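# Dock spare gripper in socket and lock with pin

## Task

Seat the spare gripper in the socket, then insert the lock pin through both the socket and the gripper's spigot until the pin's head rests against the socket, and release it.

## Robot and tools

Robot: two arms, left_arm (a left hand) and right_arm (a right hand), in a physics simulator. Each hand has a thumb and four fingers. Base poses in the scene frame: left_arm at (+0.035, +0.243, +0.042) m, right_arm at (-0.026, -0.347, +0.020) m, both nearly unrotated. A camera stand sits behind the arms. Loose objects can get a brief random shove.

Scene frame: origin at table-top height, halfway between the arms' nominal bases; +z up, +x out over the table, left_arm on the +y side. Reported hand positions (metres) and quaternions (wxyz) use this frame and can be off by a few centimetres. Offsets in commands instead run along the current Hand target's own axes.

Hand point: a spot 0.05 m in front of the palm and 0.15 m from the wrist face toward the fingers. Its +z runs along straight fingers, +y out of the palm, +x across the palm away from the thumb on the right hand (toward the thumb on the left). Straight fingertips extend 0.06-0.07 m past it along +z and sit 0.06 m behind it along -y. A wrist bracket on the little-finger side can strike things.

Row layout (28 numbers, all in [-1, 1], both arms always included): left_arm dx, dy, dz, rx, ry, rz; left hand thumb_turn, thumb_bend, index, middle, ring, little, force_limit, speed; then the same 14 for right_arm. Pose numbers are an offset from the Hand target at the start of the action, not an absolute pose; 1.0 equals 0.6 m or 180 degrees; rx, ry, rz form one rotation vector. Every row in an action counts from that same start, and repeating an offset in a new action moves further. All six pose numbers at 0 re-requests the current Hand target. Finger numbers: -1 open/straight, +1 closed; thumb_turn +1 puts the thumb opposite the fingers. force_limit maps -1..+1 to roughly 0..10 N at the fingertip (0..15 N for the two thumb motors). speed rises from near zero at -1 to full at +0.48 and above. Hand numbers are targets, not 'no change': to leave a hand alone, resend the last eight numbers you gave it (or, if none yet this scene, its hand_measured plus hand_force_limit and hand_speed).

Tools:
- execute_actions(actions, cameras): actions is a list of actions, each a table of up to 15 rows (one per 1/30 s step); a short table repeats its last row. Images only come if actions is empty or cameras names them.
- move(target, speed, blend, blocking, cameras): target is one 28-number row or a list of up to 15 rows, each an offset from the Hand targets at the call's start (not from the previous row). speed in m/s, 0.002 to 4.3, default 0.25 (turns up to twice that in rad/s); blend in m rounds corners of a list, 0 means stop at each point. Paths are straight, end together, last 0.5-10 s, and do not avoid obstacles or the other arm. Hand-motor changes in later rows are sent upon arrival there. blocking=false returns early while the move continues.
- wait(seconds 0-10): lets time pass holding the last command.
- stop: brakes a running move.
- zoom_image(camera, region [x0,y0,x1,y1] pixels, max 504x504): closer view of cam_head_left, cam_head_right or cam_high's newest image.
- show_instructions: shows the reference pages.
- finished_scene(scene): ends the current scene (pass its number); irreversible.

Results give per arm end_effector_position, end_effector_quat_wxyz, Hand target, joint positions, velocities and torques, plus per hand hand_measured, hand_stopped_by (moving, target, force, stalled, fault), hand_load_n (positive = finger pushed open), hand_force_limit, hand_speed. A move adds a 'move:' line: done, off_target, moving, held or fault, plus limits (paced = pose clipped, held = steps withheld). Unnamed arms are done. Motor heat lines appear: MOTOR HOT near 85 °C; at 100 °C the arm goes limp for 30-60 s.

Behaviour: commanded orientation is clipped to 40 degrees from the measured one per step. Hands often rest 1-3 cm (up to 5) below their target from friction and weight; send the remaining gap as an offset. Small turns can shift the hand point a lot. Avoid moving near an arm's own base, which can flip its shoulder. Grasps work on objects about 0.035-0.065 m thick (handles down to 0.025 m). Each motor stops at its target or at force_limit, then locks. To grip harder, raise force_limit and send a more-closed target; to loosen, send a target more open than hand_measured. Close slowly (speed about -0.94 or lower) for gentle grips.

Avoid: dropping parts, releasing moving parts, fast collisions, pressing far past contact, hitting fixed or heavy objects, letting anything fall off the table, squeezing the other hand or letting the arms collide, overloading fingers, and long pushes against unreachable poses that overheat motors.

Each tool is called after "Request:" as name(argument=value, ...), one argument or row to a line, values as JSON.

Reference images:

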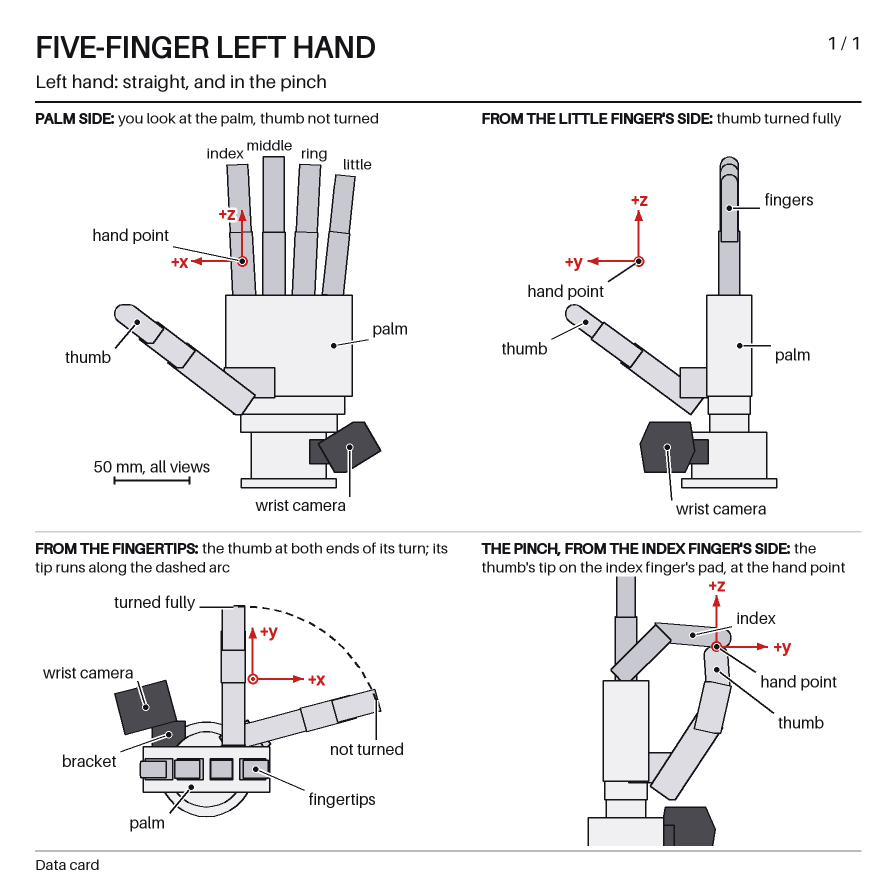

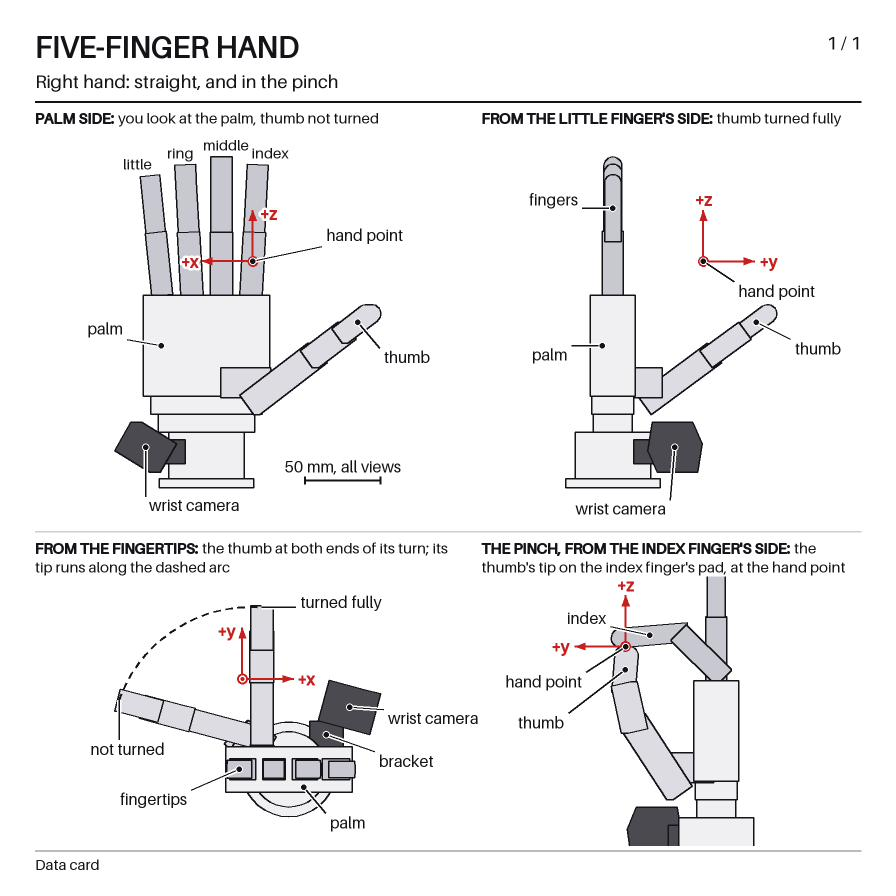

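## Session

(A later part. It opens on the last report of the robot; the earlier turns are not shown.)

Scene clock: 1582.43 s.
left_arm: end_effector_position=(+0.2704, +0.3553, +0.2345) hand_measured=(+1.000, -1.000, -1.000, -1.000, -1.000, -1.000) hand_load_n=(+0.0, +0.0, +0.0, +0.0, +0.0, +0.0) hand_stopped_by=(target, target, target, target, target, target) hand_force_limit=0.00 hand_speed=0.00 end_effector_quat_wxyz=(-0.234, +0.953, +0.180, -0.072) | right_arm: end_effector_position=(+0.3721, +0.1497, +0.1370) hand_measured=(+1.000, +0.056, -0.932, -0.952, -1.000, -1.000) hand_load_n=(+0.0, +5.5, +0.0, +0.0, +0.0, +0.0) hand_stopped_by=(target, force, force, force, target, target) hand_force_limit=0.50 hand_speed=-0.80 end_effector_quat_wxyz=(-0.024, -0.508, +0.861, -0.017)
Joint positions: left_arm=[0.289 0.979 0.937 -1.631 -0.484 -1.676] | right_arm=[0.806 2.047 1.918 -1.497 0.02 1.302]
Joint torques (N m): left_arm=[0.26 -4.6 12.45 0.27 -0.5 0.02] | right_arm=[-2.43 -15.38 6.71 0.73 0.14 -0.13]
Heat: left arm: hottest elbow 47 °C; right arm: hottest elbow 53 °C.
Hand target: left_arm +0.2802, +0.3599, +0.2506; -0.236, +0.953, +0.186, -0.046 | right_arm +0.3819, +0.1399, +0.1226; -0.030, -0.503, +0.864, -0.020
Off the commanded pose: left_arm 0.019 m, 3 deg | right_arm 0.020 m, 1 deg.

Request:
execute_actions(
  actions=[
    [[0,0,0,0,0,0,1,-1,-1,-1,-1,-1,0,0,0.0008,-0.0026,0,0,0,0,1,0.65,0.02,0.02,-1,-1,0.5,-0.8]],
  ],
)

Request:
execute_actions(
  actions=[
    [[0,0,0,0,0,0,1,-1,-1,-1,-1,-1,0,0,0.0008,-0.0026,0,0,0,0,1,0.65,0.02,0.02,-1,-1,0.5,-0.8]],
  ],
)

Scene clock: 1586.67 s.
left_arm: end_effector_position=(+0.2704, +0.3553, +0.2345) hand_measured=(+1.000, -1.000, -1.000, -1.000, -1.000, -1.000) hand_load_n=(+0.0, +0.0, +0.0, +0.0, +0.0, +0.0) hand_stopped_by=(target, target, target, target, target, target) hand_force_limit=0.00 hand_speed=0.00 end_effector_quat_wxyz=(-0.234, +0.953, +0.180, -0.072) | right_arm: end_effector_position=(+0.3722, +0.1495, +0.1371) hand_measured=(+1.000, +0.056, -0.932, -0.952, -1.000, -1.000) hand_load_n=(+0.5, +5.5, +0.0, +0.0, +0.0, +0.0) hand_stopped_by=(target, force, force, force, target, target) hand_force_limit=0.50 hand_speed=-0.80 end_effector_quat_wxyz=(-0.024, -0.509, +0.860, -0.016)
Joint positions: left_arm=[0.289 0.979 0.937 -1.631 -0.484 -1.676] | right_arm=[0.806 2.047 1.918 -1.496 0.018 1.299]
Joint torques (N m): left_arm=[0.26 -4.66 12.46 0.27 -0.5 0.02] | right_arm=[-2.73 -15.21 6.64 0.68 0.2 -0.12]
Heat: left arm: hottest elbow 47 °C; right arm: hottest elbow 52 °C.
Hand target: left_arm +0.2802, +0.3599, +0.2506; -0.236, +0.953, +0.186, -0.046 | right_arm +0.3830, +0.1388, +0.1226; -0.030, -0.503, +0.864, -0.020
Off the commanded pose: left_arm 0.019 m, 3 deg | right_arm 0.021 m, 1 deg.

Scene clock: 1587.37 s.
left_arm: end_effector_position=(+0.2704, +0.3553, +0.2345) hand_measured=(+1.000, -1.000, -1.000, -1.000, -1.000, -1.000) hand_load_n=(+0.0, +0.0, +0.0, +0.0, +0.0, +0.0) hand_stopped_by=(target, target, target, target, target, target) hand_force_limit=0.00 hand_speed=0.00 end_effector_quat_wxyz=(-0.234, +0.953, +0.180, -0.072) | right_arm: end_effector_position=(+0.3727, +0.1490, +0.1369) hand_measured=(+1.000, +0.056, -0.932, -0.952, -1.000, -1.000) hand_load_n=(+1.0, +6.5, +0.0, +0.0, +0.0, +0.0) hand_stopped_by=(target, force, force, force, target, target) hand_force_limit=0.50 hand_speed=-0.80 end_effector_quat_wxyz=(-0.024, -0.510, +0.860, -0.015)
Joint positions: left_arm=[0.289 0.979 0.937 -1.631 -0.484 -1.676] | right_arm=[0.804 2.047 1.917 -1.495 0.017 1.296]
Joint torques (N m): left_arm=[0.32 -4.54 12.46 0.27 -0.5 0.02] | right_arm=[-2.73 -15.21 6.8 0.64 0.26 -0.13]
Heat: left arm: hottest elbow 47 °C; right arm: hottest elbow 52 °C.
Hand target: left_arm +0.2802, +0.3599, +0.2506; -0.236, +0.953, +0.186, -0.046 | right_arm +0.3842, +0.1376, +0.1227; -0.030, -0.503, +0.864, -0.020
Off the commanded pose: left_arm 0.019 m, 3 deg | right_arm 0.022 m, 1 deg.

Request:
move(
  target=[0,0,0,0,0,0,1,-1,-1,-1,-1,-1,0,0,-0.0083,0.0331,-0.0008,0,0,0,1,0.65,0.02,0.02,-1,-1,0.5,-0.8],
  speed=0.03,
)

Request:
execute_actions(
  actions=[
    [[0,0,0,0,0,0,1,-1,-1,-1,-1,-1,0,0,-0.0008,0.0032,0,0,0,0,1,0.65,0.02,0.02,-1,-1,0.5,-0.8]],
  ],
)

Scene clock: 1595.50 s.
left_arm: end_effector_position=(+0.2704, +0.3553, +0.2345) hand_measured=(+1.000, -1.000, -1.000, -1.000, -1.000, -1.000) hand_load_n=(+0.0, +0.0, +0.0, +0.0, +0.0, +0.0) hand_stopped_by=(target, target, target, target, target, target) hand_force_limit=0.00 hand_speed=0.00 end_effector_quat_wxyz=(-0.234, +0.953, +0.180, -0.072) | right_arm: end_effector_position=(+0.3727, +0.1493, +0.1370) hand_measured=(+1.000, +0.056, -0.932, -0.952, -1.000, -1.000) hand_load_n=(+0.5, +6.5, +0.0, +0.0, +0.0, +0.0) hand_stopped_by=(target, force, force, force, target, target) hand_force_limit=0.50 hand_speed=-0.80 end_effector_quat_wxyz=(-0.024, -0.508, +0.861, -0.015)
Joint positions: left_arm=[0.289 0.979 0.937 -1.631 -0.484 -1.676] | right_arm=[0.804 2.047 1.917 -1.495 0.016 1.3]
Joint torques (N m): left_arm=[0.26 -4.54 12.46 0.25 -0.5 0.02] | right_arm=[0.03 -15.09 6.69 0.65 0.22 0.17]
Heat: left arm: hottest elbow 47 °C; right arm: hottest elbow 51 °C.
Hand target: left_arm +0.2802, +0.3599, +0.2506; -0.236, +0.953, +0.186, -0.046 | right_arm +0.3694, +0.1517, +0.1227; -0.030, -0.503, +0.864, -0.020
Off the commanded pose: left_arm 0.019 m, 3 deg | right_arm 0.015 m, 1 deg.
move: off_target (left_arm, right_arm)

Scene clock: 1596.20 s.
left_arm: end_effector_position=(+0.2704, +0.3553, +0.2345) hand_measured=(+1.000, -1.000, -1.000, -1.000, -1.000, -1.000) hand_load_n=(+0.0, +0.0, +0.0, +0.0, +0.0, +0.0) hand_stopped_by=(target, target, target, target, target, target) hand_force_limit=0.00 hand_speed=0.00 end_effector_quat_wxyz=(-0.234, +0.953, +0.180, -0.072) | right_arm: end_effector_position=(+0.3728, +0.1494, +0.1370) hand_measured=(+1.000, +0.056, -0.932, -0.952, -1.000, -1.000) hand_load_n=(+0.5, +6.5, +0.0, +0.0, +0.0, +0.0) hand_stopped_by=(target, force, force, force, target, target) hand_force_limit=0.50 hand_speed=-0.80 end_effector_quat_wxyz=(-0.024, -0.507, +0.861, -0.015)
Joint positions: left_arm=[0.289 0.979 0.937 -1.631 -0.484 -1.676] | right_arm=[0.804 2.047 1.917 -1.495 0.016 1.302]
Joint torques (N m): left_arm=[0.26 -4.66 12.45 0.27 -0.51 0.02] | right_arm=[0.44 -15.27 6.69 0.58 0.21 0.19]
Heat: left arm: hottest elbow 47 °C; right arm: hottest elbow 51 °C.
Hand target: left_arm +0.2802, +0.3599, +0.2506; -0.236, +0.953, +0.186, -0.046 | right_arm +0.3680, +0.1531, +0.1226; -0.030, -0.503, +0.864, -0.020
Off the commanded pose: left_arm 0.019 m, 3 deg | right_arm 0.016 m, 1 deg.

Request:
execute_actions(
  actions=[
    [[0,0,0,0,0,0,1,-1,-1,-1,-1,-1,0,0,-0.0016,0.0064,0,0,0,0,1,0.65,0.02,0.02,-1,-1,0.5,-0.8]],
  ],
)

Request:
execute_actions(
  actions=[
    [[0,0,0,0,0,0,1,-1,-1,-1,-1,-1,0,0,-0.0008,0.0032,0,0,0,0,1,0.65,0.02,0.02,-1,-1,0.5,-0.8]],
  ],
)

Request:
execute_actions(
  actions=[
    [[0,0,0,0,0,0,1,-1,-1,-1,-1,-1,0,0,-0.0008,0.0032,0,0,0,0,1,0.65,0.02,0.02,-1,-1,0.5,-0.8]],
  ],
)

Scene clock: 1603.83 s.
left_arm: end_effector_position=(+0.2704, +0.3553, +0.2345) hand_measured=(+1.000, -1.000, -1.000, -1.000, -1.000, -1.000) hand_load_n=(+0.0, +0.0, +0.0, +0.0, +0.0, +0.0) hand_stopped_by=(target, target, target, target, target, target) hand_force_limit=0.00 hand_speed=0.00 end_effector_quat_wxyz=(-0.234, +0.953, +0.180, -0.072) | right_arm: end_effector_position=(+0.3725, +0.1503, +0.1369) hand_measured=(+1.000, +0.056, -0.932, -0.952, -1.000, -1.000) hand_load_n=(-0.5, +5.5, +0.0, +0.0, +0.0, +0.0) hand_stopped_by=(target, force, force, force, target, target) hand_force_limit=0.50 hand_speed=-0.80 end_effector_quat_wxyz=(-0.024, -0.504, +0.863, -0.015)
Joint positions: left_arm=[0.289 0.979 0.937 -1.631 -0.484 -1.676] | right_arm=[0.806 2.047 1.917 -1.495 0.016 1.31]
Joint torques (N m): left_arm=[0.26 -4.54 12.46 0.27 -0.5 0.02] | right_arm=[0.91 -15.33 6.64 0.65 0.21 0.17]
Heat: left arm: hottest elbow 47 °C; right arm: hottest elbow 51 °C.
Hand target: left_arm +0.2802, +0.3599, +0.2506; -0.236, +0.953, +0.186, -0.046 | right_arm +0.3651, +0.1558, +0.1225; -0.030, -0.503, +0.864, -0.020
Off the commanded pose: left_arm 0.019 m, 3 deg | right_arm 0.017 m, 1 deg.

Scene clock: 1604.53 s.
left_arm: end_effector_position=(+0.2704, +0.3553, +0.2345) hand_measured=(+1.000, -1.000, -1.000, -1.000, -1.000, -1.000) hand_load_n=(+0.0, +0.0, +0.0, +0.0, +0.0, +0.0) hand_stopped_by=(target, target, target, target, target, target) hand_force_limit=0.00 hand_speed=0.00 end_effector_quat_wxyz=(-0.234, +0.953, +0.180, -0.072) | right_arm: end_effector_position=(+0.3712, +0.1517, +0.1369) hand_measured=(+1.000, +0.056, -0.932, -0.952, -1.000, -1.000) hand_load_n=(-0.5, +6.0, +0.0, +0.0, +0.0, +0.0) hand_stopped_by=(target, force, force, force, target, target) hand_force_limit=0.50 hand_speed=-0.80 end_effector_quat_wxyz=(-0.024, -0.504, +0.863, -0.015)
Joint positions: left_arm=[0.289 0.979 0.937 -1.631 -0.484 -1.676] | right_arm=[0.809 2.047 1.917 -1.495 0.016 1.314]
Joint torques (N m): left_arm=[0.26 -4.6 12.46 0.28 -0.51 0.01] | right_arm=[0.97 -15.27 6.57 0.62 0.21 0.17]
Heat: left arm: hottest elbow 47 °C; right arm: hottest elbow 51 °C.
Hand target: left_arm +0.2802, +0.3599, +0.2506; -0.236, +0.953, +0.186, -0.046 | right_arm +0.3635, +0.1573, +0.1225; -0.030, -0.503, +0.864, -0.020
Off the commanded pose: left_arm 0.019 m, 3 deg | right_arm 0.017 m, 1 deg.

Scene clock: 1605.23 s.
left_arm: end_effector_position=(+0.2704, +0.3553, +0.2345) hand_measured=(+1.000, -1.000, -1.000, -1.000, -1.000, -1.000) hand_load_n=(+0.0, +0.0, +0.0, -0.5, +0.0, +0.0) hand_stopped_by=(target, target, target, target, target, target) hand_force_limit=0.00 hand_speed=0.00 end_effector_quat_wxyz=(-0.234, +0.953, +0.180, -0.072) | right_arm: end_effector_position=(+0.3713, +0.1520, +0.1369) hand_measured=(+1.000, +0.056, -0.932, -0.952, -1.000, -1.000) hand_load_n=(-0.5, +5.0, +0.0, +0.0, +0.0, -0.5) hand_stopped_by=(target, force, force, force, target, target) hand_force_limit=0.50 hand_speed=-0.80 end_effector_quat_wxyz=(-0.024, -0.502, +0.864, -0.015)
Joint positions: left_arm=[0.289 0.979 0.937 -1.631 -0.484 -1.676] | right_arm=[0.809 2.047 1.917 -1.495 0.016 1.319]
Joint torques (N m): left_arm=[0.32 -4.6 12.46 0.25 -0.51 0.02] | right_arm=[1.26 -15.03 6.56 0.64 0.2 0.13]
Heat: left arm: hottest elbow 47 °C; right arm: hottest elbow 51 °C.
Hand target: left_arm +0.2802, +0.3599, +0.2506; -0.236, +0.953, +0.186, -0.046 | right_arm +0.3623, +0.1586, +0.1224; -0.030, -0.503, +0.864, -0.020
Off the commanded pose: left_arm 0.019 m, 3 deg | right_arm 0.018 m, 1 deg.

Request:
move(
  target=[
    [0,0,0,0,0,0,1,-1,-1,-1,-1,-1,0,0,0.0064,0,-0.0663,0,0,0,1,0.65,0.02,0.02,-1,-1,0.5,-0.8],
    [0,0,0,0,0,0,1,-1,-1,-1,-1,-1,0,0,0.0104,0.001,-0.0663,0,0,0,1,0.65,0.02,0.02,-1,-1,0.5,-0.8],
    [0,0,0,0,0,0,1,-1,-1,-1,-1,-1,0,0,0.005,0.001,-0.0100,0,0,0,1,0.65,0.02,0.02,-1,-1,0.5,-0.8],
  ],
  speed=0.04,
)

Scene clock: 1633.47 s.
left_arm: end_effector_position=(+0.2704, +0.3553, +0.2345) hand_measured=(+1.000, -1.000, -1.000, -1.000, -1.000, -1.000) hand_load_n=(+0.0, +0.0, +0.0, +0.0, +0.0, +0.0) hand_stopped_by=(target, target, target, target, target, target) hand_force_limit=0.00 hand_speed=0.00 end_effector_quat_wxyz=(-0.234, +0.953, +0.180, -0.072) | right_arm: end_effector_position=(+0.3683, +0.1498, +0.1376) hand_measured=(+1.000, +0.056, -0.932, -0.952, -1.000, -1.000) hand_load_n=(-0.5, +5.0, +0.0, +0.0, +0.0, +0.0) hand_stopped_by=(target, force, force, force, target, target) hand_force_limit=0.50 hand_speed=-0.80 end_effector_quat_wxyz=(-0.029, -0.499, +0.866, -0.018)
Joint positions: left_arm=[0.289 0.979 0.937 -1.631 -0.484 -1.676] | right_arm=[0.811 2.042 1.912 -1.506 0.018 1.329]
Joint torques (N m): left_arm=[0.32 -4.6 12.46 0.27 -0.51 0.02] | right_arm=[0.97 -15.56 7.02 0.64 0.1 0.02]
Motor temperatures (°C): left_arm=[30 32 47 28 29 26] | right_arm=[28 44 50 27 27 27]
Heat: left arm: hottest elbow 47 °C; right arm: hottest elbow 50 °C.
Hand target: left_arm +0.2802, +0.3599, +0.2506; -0.236, +0.953, +0.186, -0.046 | right_arm +0.3603, +0.1567, +0.1287; -0.030, -0.503, +0.864, -0.020
Off the commanded pose: left_arm 0.019 m, 3 deg | right_arm 0.014 m, 1 deg.
move: off_target (left_arm, right_arm)

Request:
move(
  target=[
    [0,0,0,0,0,0,1,-1,-1,-1,-1,-1,0,0,0.0098,-0.0387,0.001,0,0,0,1,0.65,0.02,0.02,-1,-1,0.5,-0.8],
  ],
  speed=0.04,
)

Scene clock: 1639.00 s.
left_arm: end_effector_position=(+0.2704, +0.3553, +0.2345) hand_measured=(+1.000, -1.000, -1.000, -1.000, -1.000, -1.000) hand_load_n=(+0.0, +0.0, +0.0, +0.0, +0.0, +0.0) hand_stopped_by=(target, target, target, target, target, target) hand_force_limit=0.00 hand_speed=0.00 end_effector_quat_wxyz=(-0.234, +0.953, +0.180, -0.072) | right_arm: end_effector_position=(+0.3696, +0.1484, +0.1376) hand_measured=(+1.000, +0.056, -0.932, -0.952, -1.000, -1.000) hand_load_n=(-0.5, +5.0, +0.0, +0.0, +0.0, +0.0) hand_stopped_by=(target, force, force, force, target, target) hand_force_limit=0.50 hand_speed=-0.80 end_effector_quat_wxyz=(-0.027, -0.505, +0.862, -0.017)
Joint positions: left_arm=[0.289 0.979 0.937 -1.631 -0.484 -1.676] | right_arm=[0.807 2.042 1.912 -1.503 0.018 1.31]
Joint torques (N m): left_arm=[0.32 -4.66 12.45 0.27 -0.51 0.03] | right_arm=[-2.08 -15.27 7.04 0.54 0.21 -0.18]
Heat: left arm: hottest elbow 47 °C; right arm: hottest elbow 50 °C.
Hand target: left_arm +0.2802, +0.3599, +0.2506; -0.236, +0.953, +0.186, -0.046 | right_arm +0.3777, +0.1402, +0.1286; -0.030, -0.503, +0.864, -0.020
Off the commanded pose: left_arm 0.019 m, 3 deg | right_arm 0.015 m, 1 deg.
move: off_target (left_arm, right_arm)

Request:
move(
  target=[
    [0,0,0,0,0,0,1,-1,-1,-1,-1,-1,0,0,-0.001,-0.001,0.0133,0,0,0,1,0.65,0.02,0.02,-1,-1,0.5,-0.8],
  ],
  speed=0.04,
)

Scene clock: 1643.20 s.
left_arm: end_effector_position=(+0.2704, +0.3553, +0.2345) hand_measured=(+1.000, -1.000, -1.000, -1.000, -1.000, -1.000) hand_load_n=(+0.0, +0.0, +0.0, +0.0, +0.0, +0.0) hand_stopped_by=(target, target, target, target, target, target) hand_force_limit=0.00 hand_speed=0.00 end_effector_quat_wxyz=(-0.234, +0.953, +0.180, -0.072) | right_arm: end_effector_position=(+0.3701, +0.1486, +0.1369) hand_measured=(+1.000, +0.056, -0.932, -0.952, -1.000, -1.000) hand_load_n=(+0.0, +5.5, +0.0, +0.0, +0.0, +0.0) hand_stopped_by=(target, force, force, force, target, target) hand_force_limit=0.50 hand_speed=-0.80 end_effector_quat_wxyz=(-0.023, -0.507, +0.862, -0.016)
Joint positions: left_arm=[0.289 0.979 0.937 -1.631 -0.484 -1.676] | right_arm=[0.807 2.037 1.902 -1.487 0.018 1.306]
Joint torques (N m): left_arm=[0.26 -4.6 12.46 0.28 -0.51 0.02] | right_arm=[-2.14 -14.97 6.64 0.65 0.18 -0.11]
Heat: left arm: hottest elbow 47 °C; right arm: hottest elbow 50 °C.
Hand target: left_arm +0.2802, +0.3599, +0.2506; -0.236, +0.953, +0.186, -0.046 | right_arm +0.3783, +0.1397, +0.1206; -0.030, -0.503, +0.864, -0.020
Off the commanded pose: left_arm 0.019 m, 3 deg | right_arm 0.020 m, 1 deg.
move: off_target (left_arm, right_arm)

Request:
execute_actions(
  actions=[
    [[0,0,0,0,0,0,1,-1,-1,-1,-1,-1,0,0,0.0008,-0.0026,0,0,0,0,1,0.65,0.02,0.02,-1,-1,0.5,-0.8]],
  ],
)

Request:
execute_actions(
  actions=[
    [[0,0,0,0,0,0,1,-1,-1,-1,-1,-1,0,0,0.0008,-0.0026,0,0,0,0,1,0.65,0.02,0.02,-1,-1,0.5,-0.8]],
  ],
)

Scene clock: 1649.30 s.
left_arm: end_effector_position=(+0.2704, +0.3553, +0.2345) hand_measured=(+1.000, -1.000, -1.000, -1.000, -1.000, -1.000) hand_load_n=(+0.0, +0.0, +0.0, +0.0, +0.0, +0.0) hand_stopped_by=(target, target, target, target, target, target) hand_force_limit=0.00 hand_speed=0.00 end_effector_quat_wxyz=(-0.234, +0.953, +0.180, -0.072) | right_arm: end_effector_position=(+0.3700, +0.1486, +0.1369) hand_measured=(+1.000, +0.056, -0.932, -0.952, -1.000, -1.000) hand_load_n=(+0.0, +5.5, +0.0, +0.0, +0.0, +0.0) hand_stopped_by=(target, force, force, force, target, target) hand_force_limit=0.50 hand_speed=-0.80 end_effector_quat_wxyz=(-0.023, -0.508, +0.861, -0.015)
Joint positions: left_arm=[0.289 0.979 0.937 -1.631 -0.484 -1.676] | right_arm=[0.807 2.037 1.902 -1.487 0.018 1.304]
Joint torques (N m): left_arm=[0.26 -4.6 12.46 0.28 -0.5 0.02] | right_arm=[-2.26 -14.92 6.64 0.69 0.2 -0.14]
Heat: left arm: hottest elbow 47 °C; right arm: hottest elbow 50 °C.
Hand target: left_arm +0.2802, +0.3599, +0.2506; -0.236, +0.953, +0.186, -0.046 | right_arm +0.3793, +0.1387, +0.1206; -0.030, -0.503, +0.864, -0.020
Off the commanded pose: left_arm 0.019 m, 3 deg | right_arm 0.021 m, 1 deg.

Scene clock: 1650.00 s.
left_arm: end_effector_position=(+0.2704, +0.3553, +0.2345) hand_measured=(+1.000, -1.000, -1.000, -1.000, -1.000, -1.000) hand_load_n=(+0.0, +0.0, +0.0, +0.0, +0.0, +0.0) hand_stopped_by=(target, target, target, target, target, target) hand_force_limit=0.00 hand_speed=0.00 end_effector_quat_wxyz=(-0.234, +0.953, +0.180, -0.072) | right_arm: end_effector_position=(+0.3701, +0.1484, +0.1369) hand_measured=(+1.000, +0.056, -0.932, -0.952, -1.000, -1.000) hand_load_n=(+0.0, +6.0, +0.0, +0.0, +0.0, +0.0) hand_stopped_by=(target, force, force, force, target, target) hand_force_limit=0.50 hand_speed=-0.80 end_effector_quat_wxyz=(-0.022, -0.509, +0.860, -0.015)
Joint positions: left_arm=[0.289 0.979 0.937 -1.631 -0.484 -1.676] | right_arm=[0.807 2.037 1.902 -1.487 0.018 1.301]
Joint torques (N m): left_arm=[0.26 -4.54 12.44 0.25 -0.5 0.02] | right_arm=[-2.49 -14.86 6.6 0.75 0.23 -0.13]
Heat: left arm: hottest elbow 47 °C; right arm: hottest elbow 50 °C.
Hand target: left_arm +0.2802, +0.3599, +0.2506; -0.236, +0.953, +0.186, -0.046 | right_arm +0.3804, +0.1375, +0.1207; -0.030, -0.503, +0.864, -0.020
Off the commanded pose: left_arm 0.019 m, 3 deg | right_arm 0.022 m, 1 deg.

Request:
execute_actions(
  actions=[
    [[0,0,0,0,0,0,1,-1,-1,-1,-1,-1,0,0,0.0008,-0.0026,0,0,0,0,1,0.65,0.02,0.02,-1,-1,0.5,-0.8]],
  ],
  cameras=["all"],
)

Request:
zoom_image(
  camera="cam_high",
  region=[330, 200, 358, 228],
)

Request:
zoom_image(
  camera="cam_head_left",
  region=[330, 244, 358, 272],
)

Request:
zoom_image(
  camera="cam_head_right",
  region=[334, 244, 362, 272],
)

Scene clock: 1657.33 s.
left_arm: end_effector_position=(+0.2704, +0.3553, +0.2345) hand_measured=(+1.000, -1.000, -1.000, -1.000, -1.000, -1.000) hand_load_n=(+0.0, +0.0, +0.0, +0.0, +0.0, +0.0) hand_stopped_by=(target, target, target, target, target, target) hand_force_limit=0.00 hand_speed=0.00 end_effector_quat_wxyz=(-0.234, +0.953, +0.180, -0.072) | right_arm: end_effector_position=(+0.3702, +0.1482, +0.1370) hand_measured=(+1.000, +0.056, -0.932, -0.952, -1.000, -1.000) hand_load_n=(+0.0, +6.5, +0.0, +0.0, +0.0, +0.0) hand_stopped_by=(target, force, force, force, target, target) hand_force_limit=0.50 hand_speed=-0.80 end_effector_quat_wxyz=(-0.022, -0.510, +0.860, -0.015)
Joint positions: left_arm=[0.289 0.979 0.937 -1.631 -0.484 -1.676] | right_arm=[0.806 2.037 1.902 -1.486 0.017 1.298]
Joint torques (N m): left_arm=[0.26 -4.6 12.46 0.27 -0.51 0.02] | right_arm=[-2.73 -14.86 6.57 0.68 0.26 -0.13]
Heat: left arm: hottest elbow 47 °C; right arm: hottest elbow 50 °C.
Hand target: left_arm +0.2802, +0.3599, +0.2506; -0.236, +0.953, +0.186, -0.046 | right_arm +0.3815, +0.1363, +0.1207; -0.030, -0.503, +0.864, -0.020
Off the commanded pose: left_arm 0.019 m, 3 deg | right_arm 0.023 m, 1 deg.

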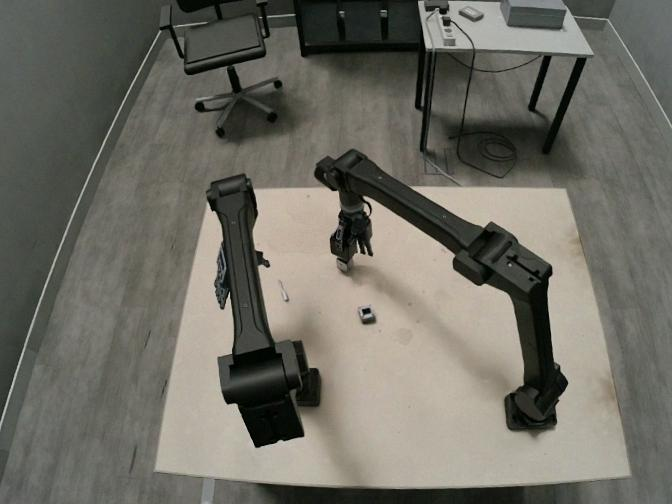

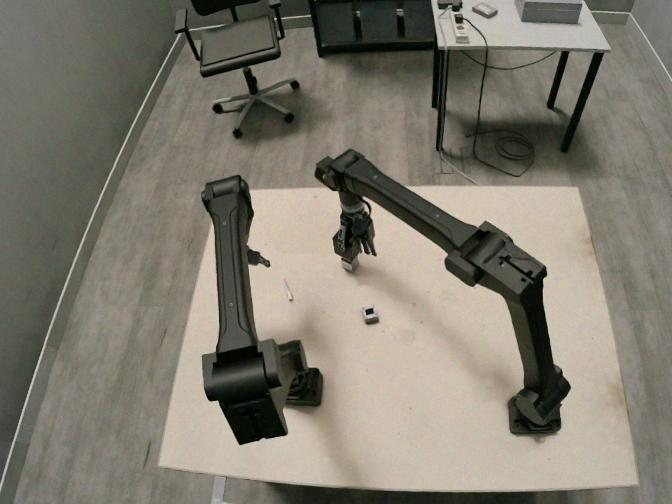

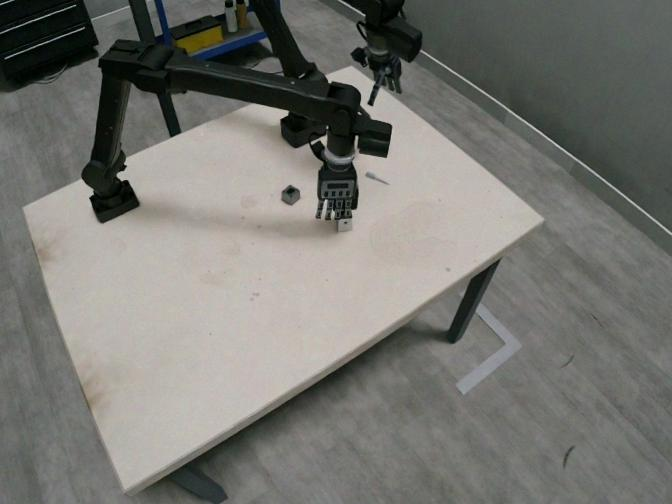

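Scaled by 18.000 from the camera's 672x504 image, which has a finer 960x720 frame.

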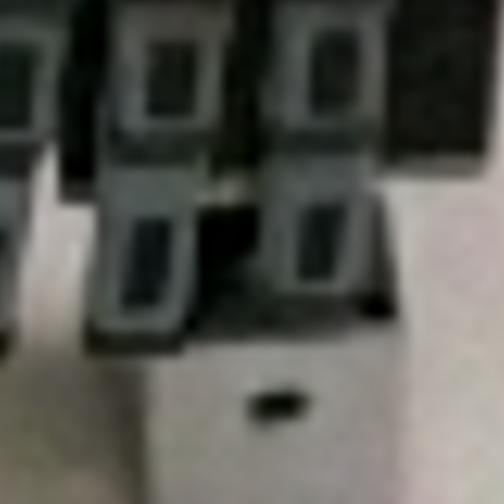

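Scaled by 18.000 from the camera's 672x504 image, which has a finer 960x720 frame.

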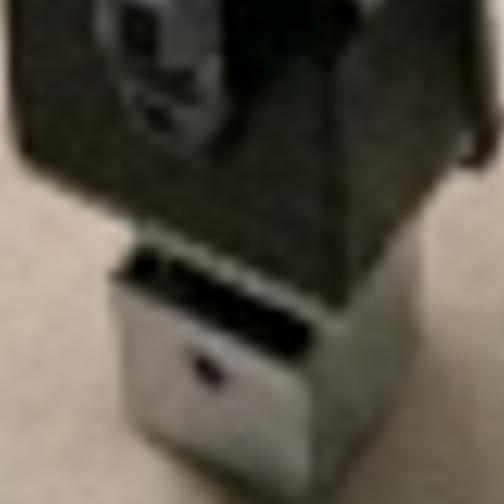

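Scaled by 18.000 from the camera's 672x504 image, which has a finer 960x720 frame.

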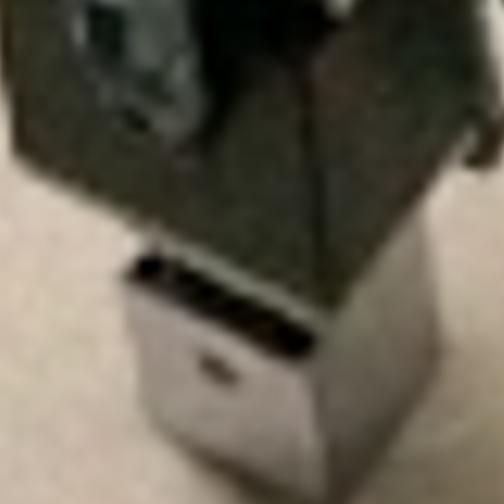

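Request:
move(
  target=[
    [-0.1819,-0.2980,0.1571,0,-0.1297,-0.2460,1,-1,-1,-1,-1,-1,0,0,0.0208,0,-0.2156,0,0,0,1,0.65,0.02,0.02,-1,-1,0.5,-0.8],
  ],
  speed=0.12,
)

Scene clock: 1684.13 s.
left_arm: end_effector_position=(+0.0993, +0.4935, +0.2411) hand_measured=(+1.000, -1.000, -1.000, -1.000, -1.000, -1.000) hand_load_n=(+0.0, +0.0, +0.0, +0.0, +0.0, +0.0) hand_stopped_by=(target, target, target, target, target, target) hand_force_limit=0.00 hand_speed=0.00 end_effector_quat_wxyz=(-0.189, +0.786, +0.568, -0.152) | right_arm: end_effector_position=(+0.3639, +0.1325, +0.2046) hand_measured=(+1.000, +0.056, -0.932, -0.952, -1.000, -1.000) hand_load_n=(+0.5, +4.5, +0.5, +0.0, +0.0, +0.0) hand_stopped_by=(target, force, force, force, target, target) hand_force_limit=0.50 hand_speed=-0.80 end_effector_quat_wxyz=(-0.043, -0.506, +0.861, -0.023)
Joint positions: left_arm=[1.162 0.951 0.937 -1.63 -0.485 -1.674] | right_arm=[0.797 2.013 2.041 -1.694 0.022 1.298]
Joint torques (N m): left_arm=[0.32 -2.2 12.67 0.35 -0.49 -0.01] | right_arm=[-2.26 -18.32 12.96 -0.36 -0.24 -0.12]
Heat: left arm: hottest elbow 47 °C; right arm: hottest elbow 51 °C.
Hand target: left_arm +0.1030, +0.5061, +0.2508; -0.195, +0.785, +0.571, -0.142 | right_arm +0.3795, +0.1337, +0.2505; -0.030, -0.503, +0.864, -0.020
Off the commanded pose: left_arm 0.016 m, 2 deg | right_arm 0.049 m, 2 deg.
joint sent to its limit (right arm) — joint 4 (wrist pitch), lower limit. The joint targets are off in orientation, not in position.
move: off_target (left_arm, right_arm)

Request:
move(
  target=[
    [0,0,0,0,0,0,1,-1,-1,-1,-1,-1,0,0,0,0,0,0.048,0,-0.4975,1,0.65,0.02,0.02,-1,-1,0.5,-0.8],
    [0,0,0,0,0,0,1,-1,-1,-1,-1,-1,0,0,0,0,0,0.096,0,-0.995,1,0.65,0.02,0.02,-1,-1,0.5,-0.8],
  ],
  speed=0.3,
  blend=0.02,
  cameras=["all"],
)

Scene clock: 1701.83 s.
left_arm: end_effector_position=(+0.0993, +0.4935, +0.2411) hand_measured=(+1.000, -1.000, -1.000, -1.000, -1.000, -1.000) hand_load_n=(+0.5, +0.0, -0.5, +0.0, +0.0, +0.0) hand_stopped_by=(target, target, target, target, target, target) hand_force_limit=0.00 hand_speed=0.00 end_effector_quat_wxyz=(-0.189, +0.786, +0.568, -0.152) | right_arm: end_effector_position=(+0.3848, +0.1252, +0.2203) hand_measured=(+1.000, +0.056, -0.932, -0.952, -1.000, -1.000) hand_load_n=(+0.5, +4.5, +0.0, +0.0, +0.0, +0.0) hand_stopped_by=(target, force, force, force, target, target) hand_force_limit=0.50 hand_speed=-0.80 end_effector_quat_wxyz=(-0.014, +0.871, +0.490, +0.025)
Joint positions: left_arm=[1.162 0.951 0.937 -1.63 -0.485 -1.674] | right_arm=[0.963 2.039 2.123 -1.598 -0.003 -1.642]
Joint torques (N m): left_arm=[0.21 -2.2 12.67 0.34 -0.48 -0.01] | right_arm=[0.73 -19.14 9.26 0.69 -0.12 -0.18]
Heat: left arm: hottest elbow 47 °C; right arm: hottest elbow 54 °C.
Hand target: left_arm +0.1030, +0.5061, +0.2508; -0.195, +0.785, +0.571, -0.142 | right_arm +0.3795, +0.1337, +0.2505; -0.029, +0.863, +0.502, +0.053
Off the commanded pose: left_arm 0.016 m, 1 deg | right_arm 0.032 m, 4 deg.
move: off_target (left_arm, right_arm)

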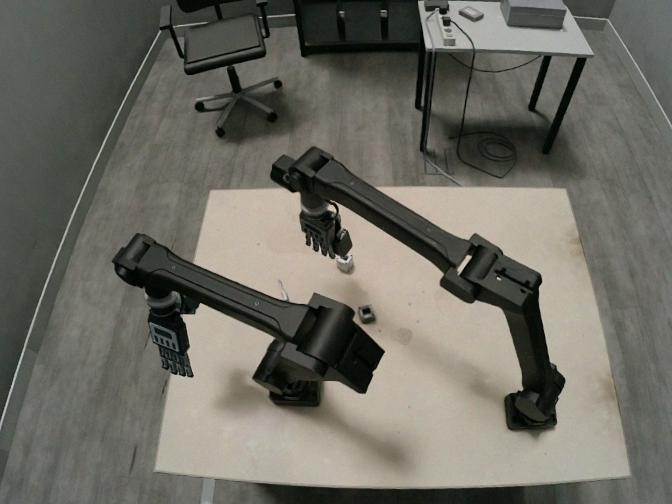

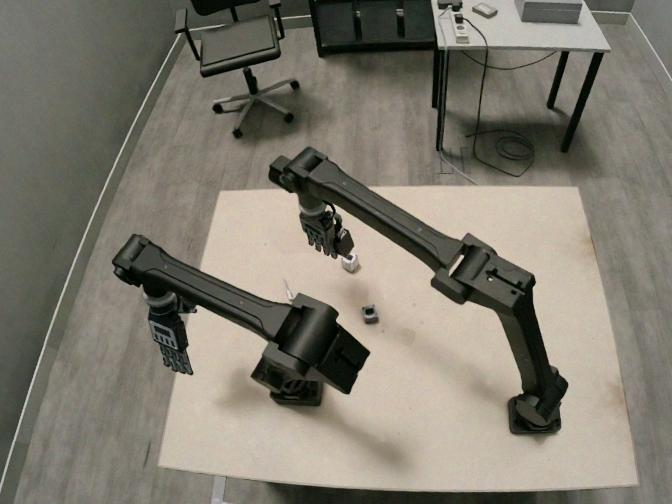

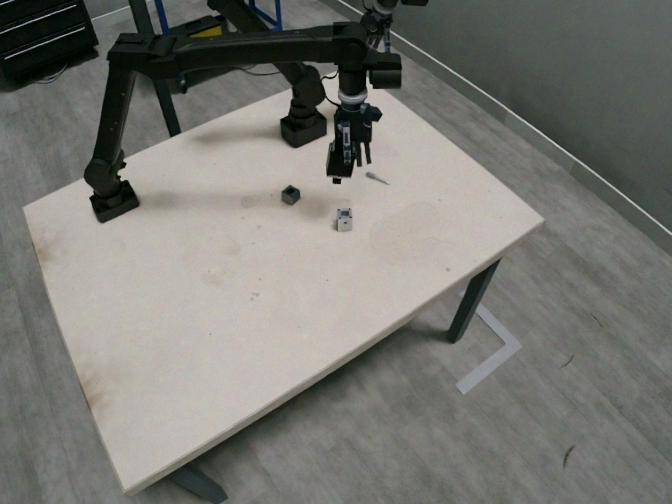

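Request:
zoom_image(
  camera="cam_high",
  region=[315, 115, 385, 235],
)

Request:
zoom_image(
  camera="cam_high",
  region=[322, 150, 362, 190],
)

Request:
zoom_image(
  camera="cam_head_left",
  region=[295, 190, 365, 280],
)

Scaled by 4.200 from the camera's 672x504 image, which has a finer 960x720 frame.

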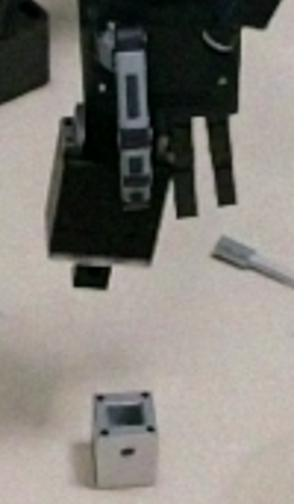

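Scaled by 12.600 from the camera's 672x504 image, which has a finer 960x720 frame.

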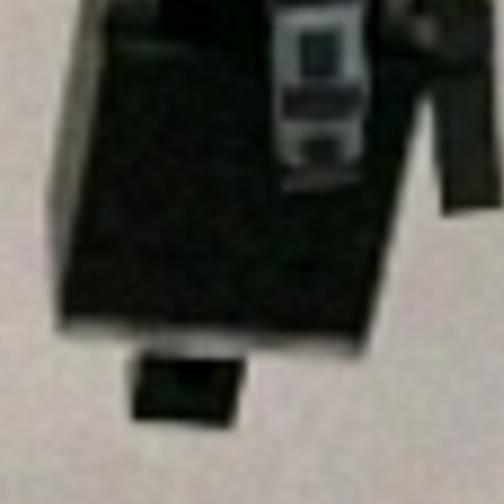

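Scaled by 5.600 from the camera's 672x504 image, which has a finer 960x720 frame.

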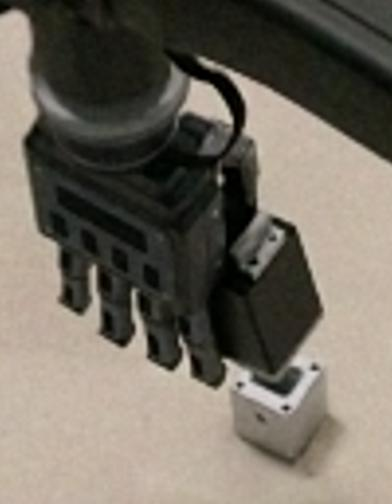

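Request:
zoom_image(
  camera="cam_head_left",
  region=[325, 220, 365, 260],
)

Request:
zoom_image(
  camera="cam_head_right",
  region=[320, 215, 365, 260],
)

Request:
zoom_image(
  camera="cam_high",
  region=[318, 130, 368, 180],
)

Scaled by 12.600 from the camera's 672x504 image, which has a finer 960x720 frame.

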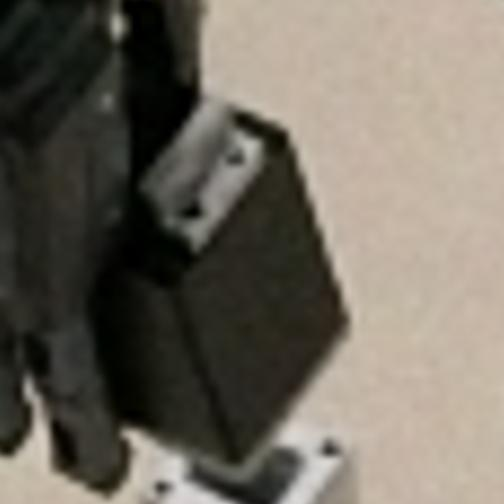

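Scaled by 11.200 from the camera's 672x504 image, which has a finer 960x720 frame.

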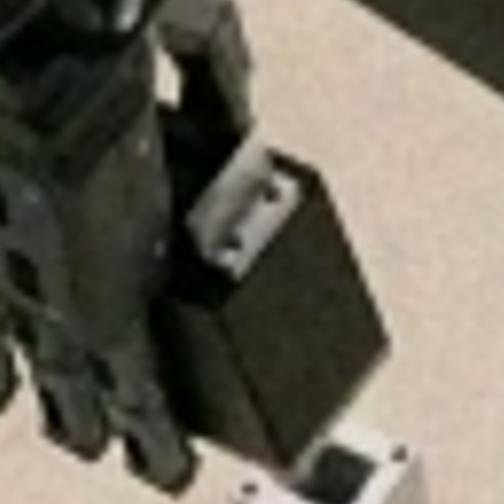

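Scaled by 10.080 from the camera's 672x504 image, which has a finer 960x720 frame.

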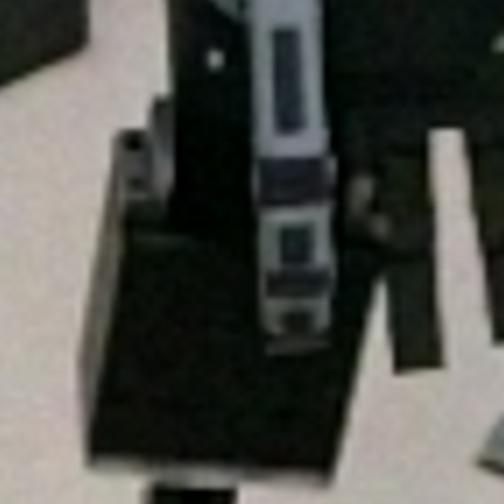

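Request:
move(
  target=[
    [0,0,0,0,0,0,1,-1,-1,-1,-1,-1,0,0,0,0,0,0,0.0444,0,1,0.65,0.02,0.02,-1,-1,0.5,-0.8],
  ],
  speed=0.15,
  cameras=["all"],
)

Request:
zoom_image(
  camera="cam_high",
  region=[318, 130, 368, 180],
)

Request:
zoom_image(
  camera="cam_head_left",
  region=[325, 220, 365, 260],
)

Scene clock: 1751.50 s.
left_arm: end_effector_position=(+0.0993, +0.4935, +0.2411) hand_measured=(+1.000, -1.000, -1.000, -1.000, -1.000, -1.000) hand_load_n=(+0.0, +0.0, +0.0, +0.0, +0.0, +0.0) hand_stopped_by=(target, target, target, target, target, target) hand_force_limit=0.00 hand_speed=0.00 end_effector_quat_wxyz=(-0.189, +0.786, +0.568, -0.152) | right_arm: end_effector_position=(+0.3818, +0.1251, +0.2231) hand_measured=(+1.000, +0.056, -0.932, -0.952, -1.000, -1.000) hand_load_n=(+0.5, +4.5, +0.5, +0.0, +0.0, +0.0) hand_stopped_by=(target, force, force, force, target, target) hand_force_limit=0.50 hand_speed=-0.80 end_effector_quat_wxyz=(-0.049, +0.867, +0.489, +0.086)
Joint positions: left_arm=[1.162 0.951 0.937 -1.63 -0.485 -1.674] | right_arm=[0.963 1.91 1.93 -1.393 -0.016 -1.644]
Joint torques (N m): left_arm=[0.26 -2.2 12.67 0.34 -0.49 -0.01] | right_arm=[0.62 -17.79 9.59 1.28 -0.13 -0.22]
Motor temperatures (°C): left_arm=[30 31 48 28 29 26] | right_arm=[28 53 57 27 27 27]
Heat: left arm: hottest elbow 48 °C; right arm: hottest elbow 57 °C.
Hand target: left_arm +0.1030, +0.5061, +0.2508; -0.195, +0.785, +0.571, -0.142 | right_arm +0.3795, +0.1338, +0.2506; -0.064, +0.857, +0.499, +0.114
Off the commanded pose: left_arm 0.016 m, 1 deg | right_arm 0.029 m, 4 deg.
move: off_target (left_arm, right_arm)

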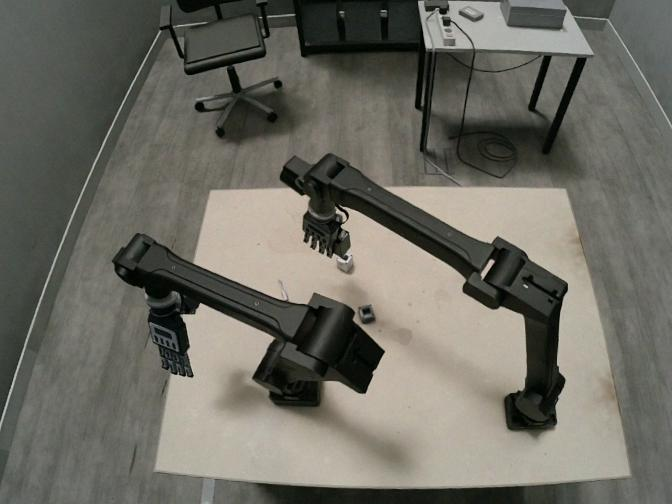

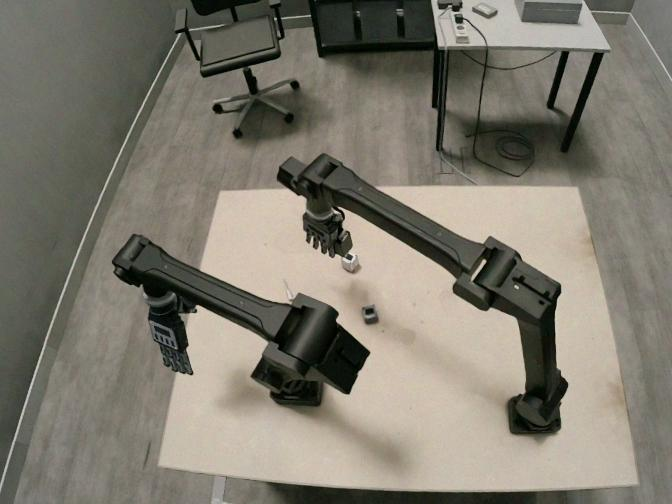

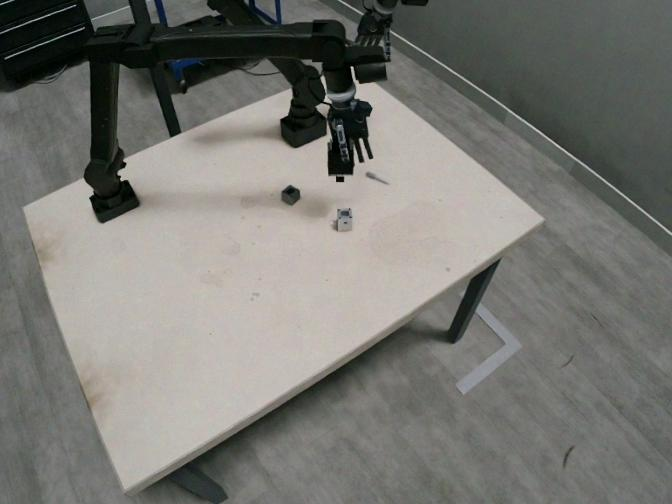

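Scaled by 10.080 from the camera's 672x504 image, which has a finer 960x720 frame.

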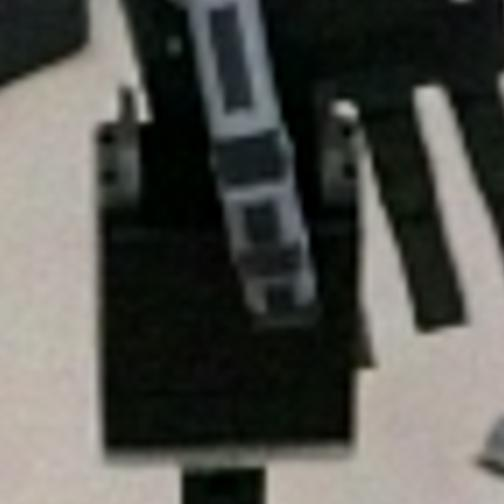

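Scaled by 12.600 from the camera's 672x504 image, which has a finer 960x720 frame.

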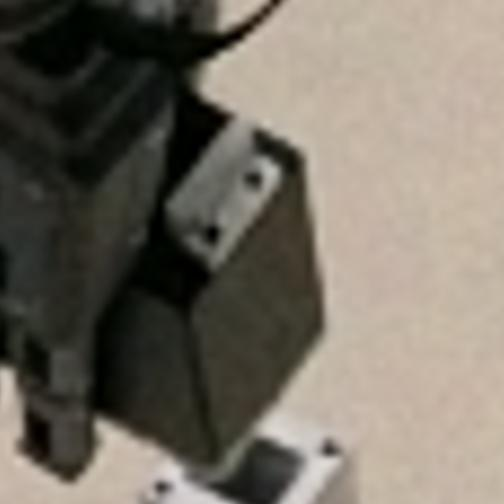

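Request:
zoom_image(
  camera="cam_high",
  region=[320, 160, 364, 234],
)

Scaled by 6.811 from the camera's 672x504 image, which has a finer 960x720 frame.

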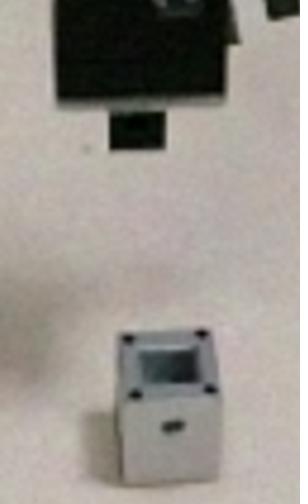

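Request:
move(
  target=[
    [0,0,0,0,0,0,1,-1,-1,-1,-1,-1,0,0,-0.0153,0.0517,0.1319,0.0029,0,-0.0108,1,0.65,0.02,0.02,-1,-1,0.5,-0.8],
  ],
  speed=0.1,
  cameras=["all"],
)

Request:
zoom_image(
  camera="cam_high",
  region=[320, 170, 370, 240],
)

Request:
zoom_image(
  camera="cam_head_left",
  region=[320, 225, 370, 275],
)

Scene clock: 1810.17 s.
left_arm: end_effector_position=(+0.0993, +0.4935, +0.2411) hand_measured=(+1.000, -1.000, -1.000, -1.000, -1.000, -1.000) hand_load_n=(+0.0, +0.0, +0.0, +0.0, +0.5, +0.0) hand_stopped_by=(target, target, target, target, target, target) hand_force_limit=0.00 hand_speed=0.00 end_effector_quat_wxyz=(-0.189, +0.786, +0.568, -0.152) | right_arm: end_effector_position=(+0.4007, +0.1263, +0.1636) hand_measured=(+1.000, +0.056, -0.932, -0.952, -1.000, -1.000) hand_load_n=(+0.5, +4.5, +0.0, +0.0, +0.0, +0.0) hand_stopped_by=(target, force, force, force, target, target) hand_force_limit=0.50 hand_speed=-0.80 end_effector_quat_wxyz=(-0.059, +0.851, +0.513, +0.097)
Joint positions: left_arm=[1.162 0.951 0.937 -1.63 -0.485 -1.674] | right_arm=[0.936 1.923 1.79 -1.213 -0.037 -1.726]
Joint torques (N m): left_arm=[0.32 -2.2 12.67 0.34 -0.49 -0.01] | right_arm=[-1.79 -15.68 9.65 1.2 -0.15 -0.23]
Motor temperatures (°C): left_arm=[30 31 48 28 29 26] | right_arm=[28 48 57 27 27 27]
Heat: left arm: hottest elbow 48 °C; right arm: hottest elbow 57 °C.
Hand target: left_arm +0.1030, +0.5061, +0.2508; -0.195, +0.785, +0.571, -0.142 | right_arm +0.4125, +0.1282, +0.1721; -0.065, +0.848, +0.514, +0.112
Off the commanded pose: left_arm 0.016 m, 1 deg | right_arm 0.015 m, 2 deg.
move: off_target (left_arm, right_arm)

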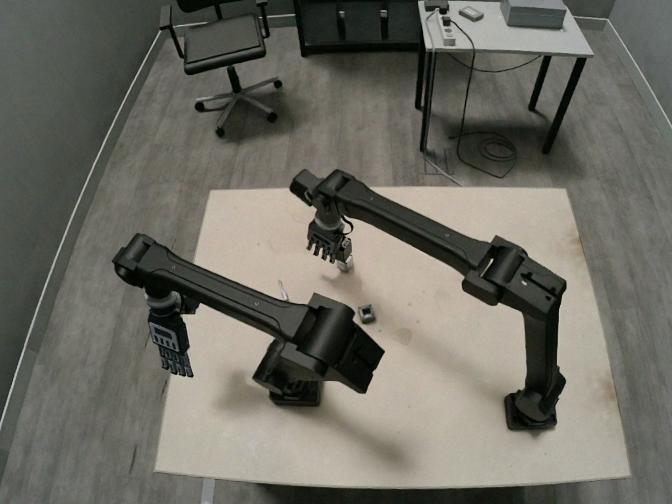

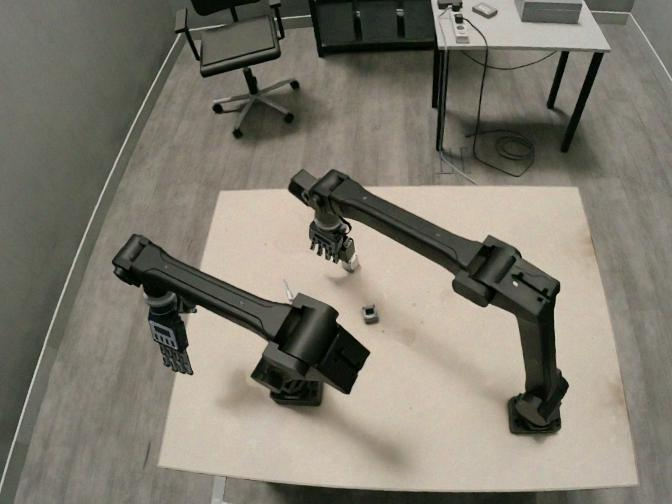

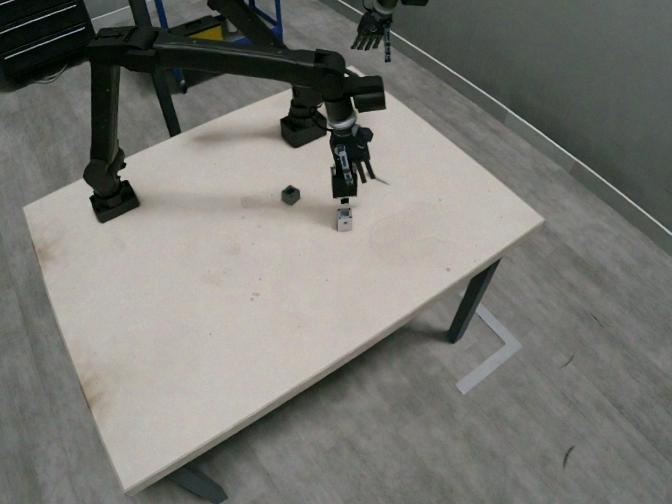

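Scaled by 7.200 from the camera's 672x504 image, which has a finer 960x720 frame.

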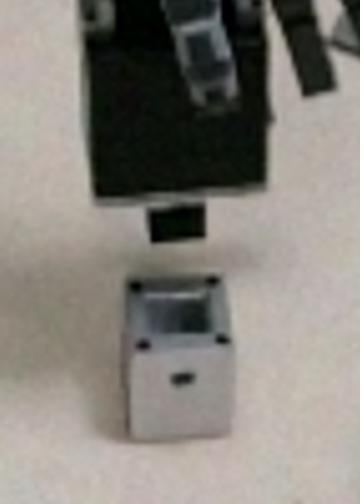

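Scaled by 10.080 from the camera's 672x504 image, which has a finer 960x720 frame.

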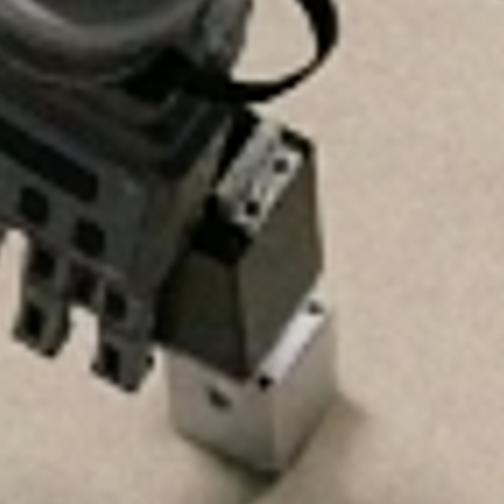

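Request:
zoom_image(
  camera="cam_high",
  region=[332, 194, 358, 220],
)

Request:
zoom_image(
  camera="cam_head_left",
  region=[330, 245, 360, 275],
)

Scaled by 19.385 from the camera's 672x504 image, which has a finer 960x720 frame.

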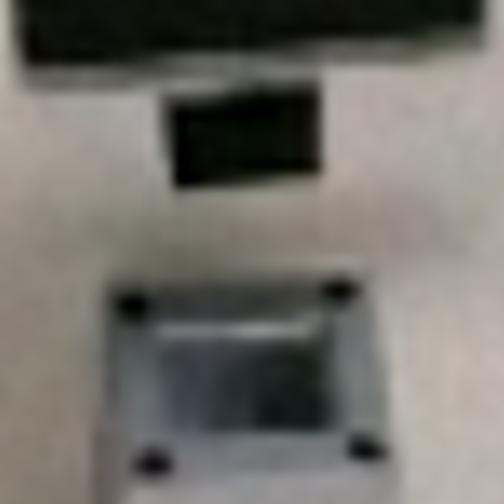

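Scaled by 16.800 from the camera's 672x504 image, which has a finer 960x720 frame.

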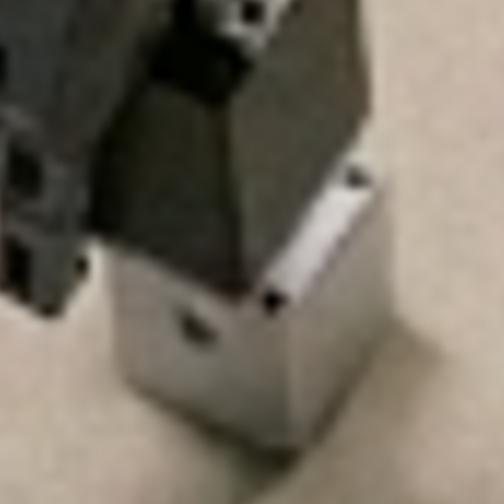

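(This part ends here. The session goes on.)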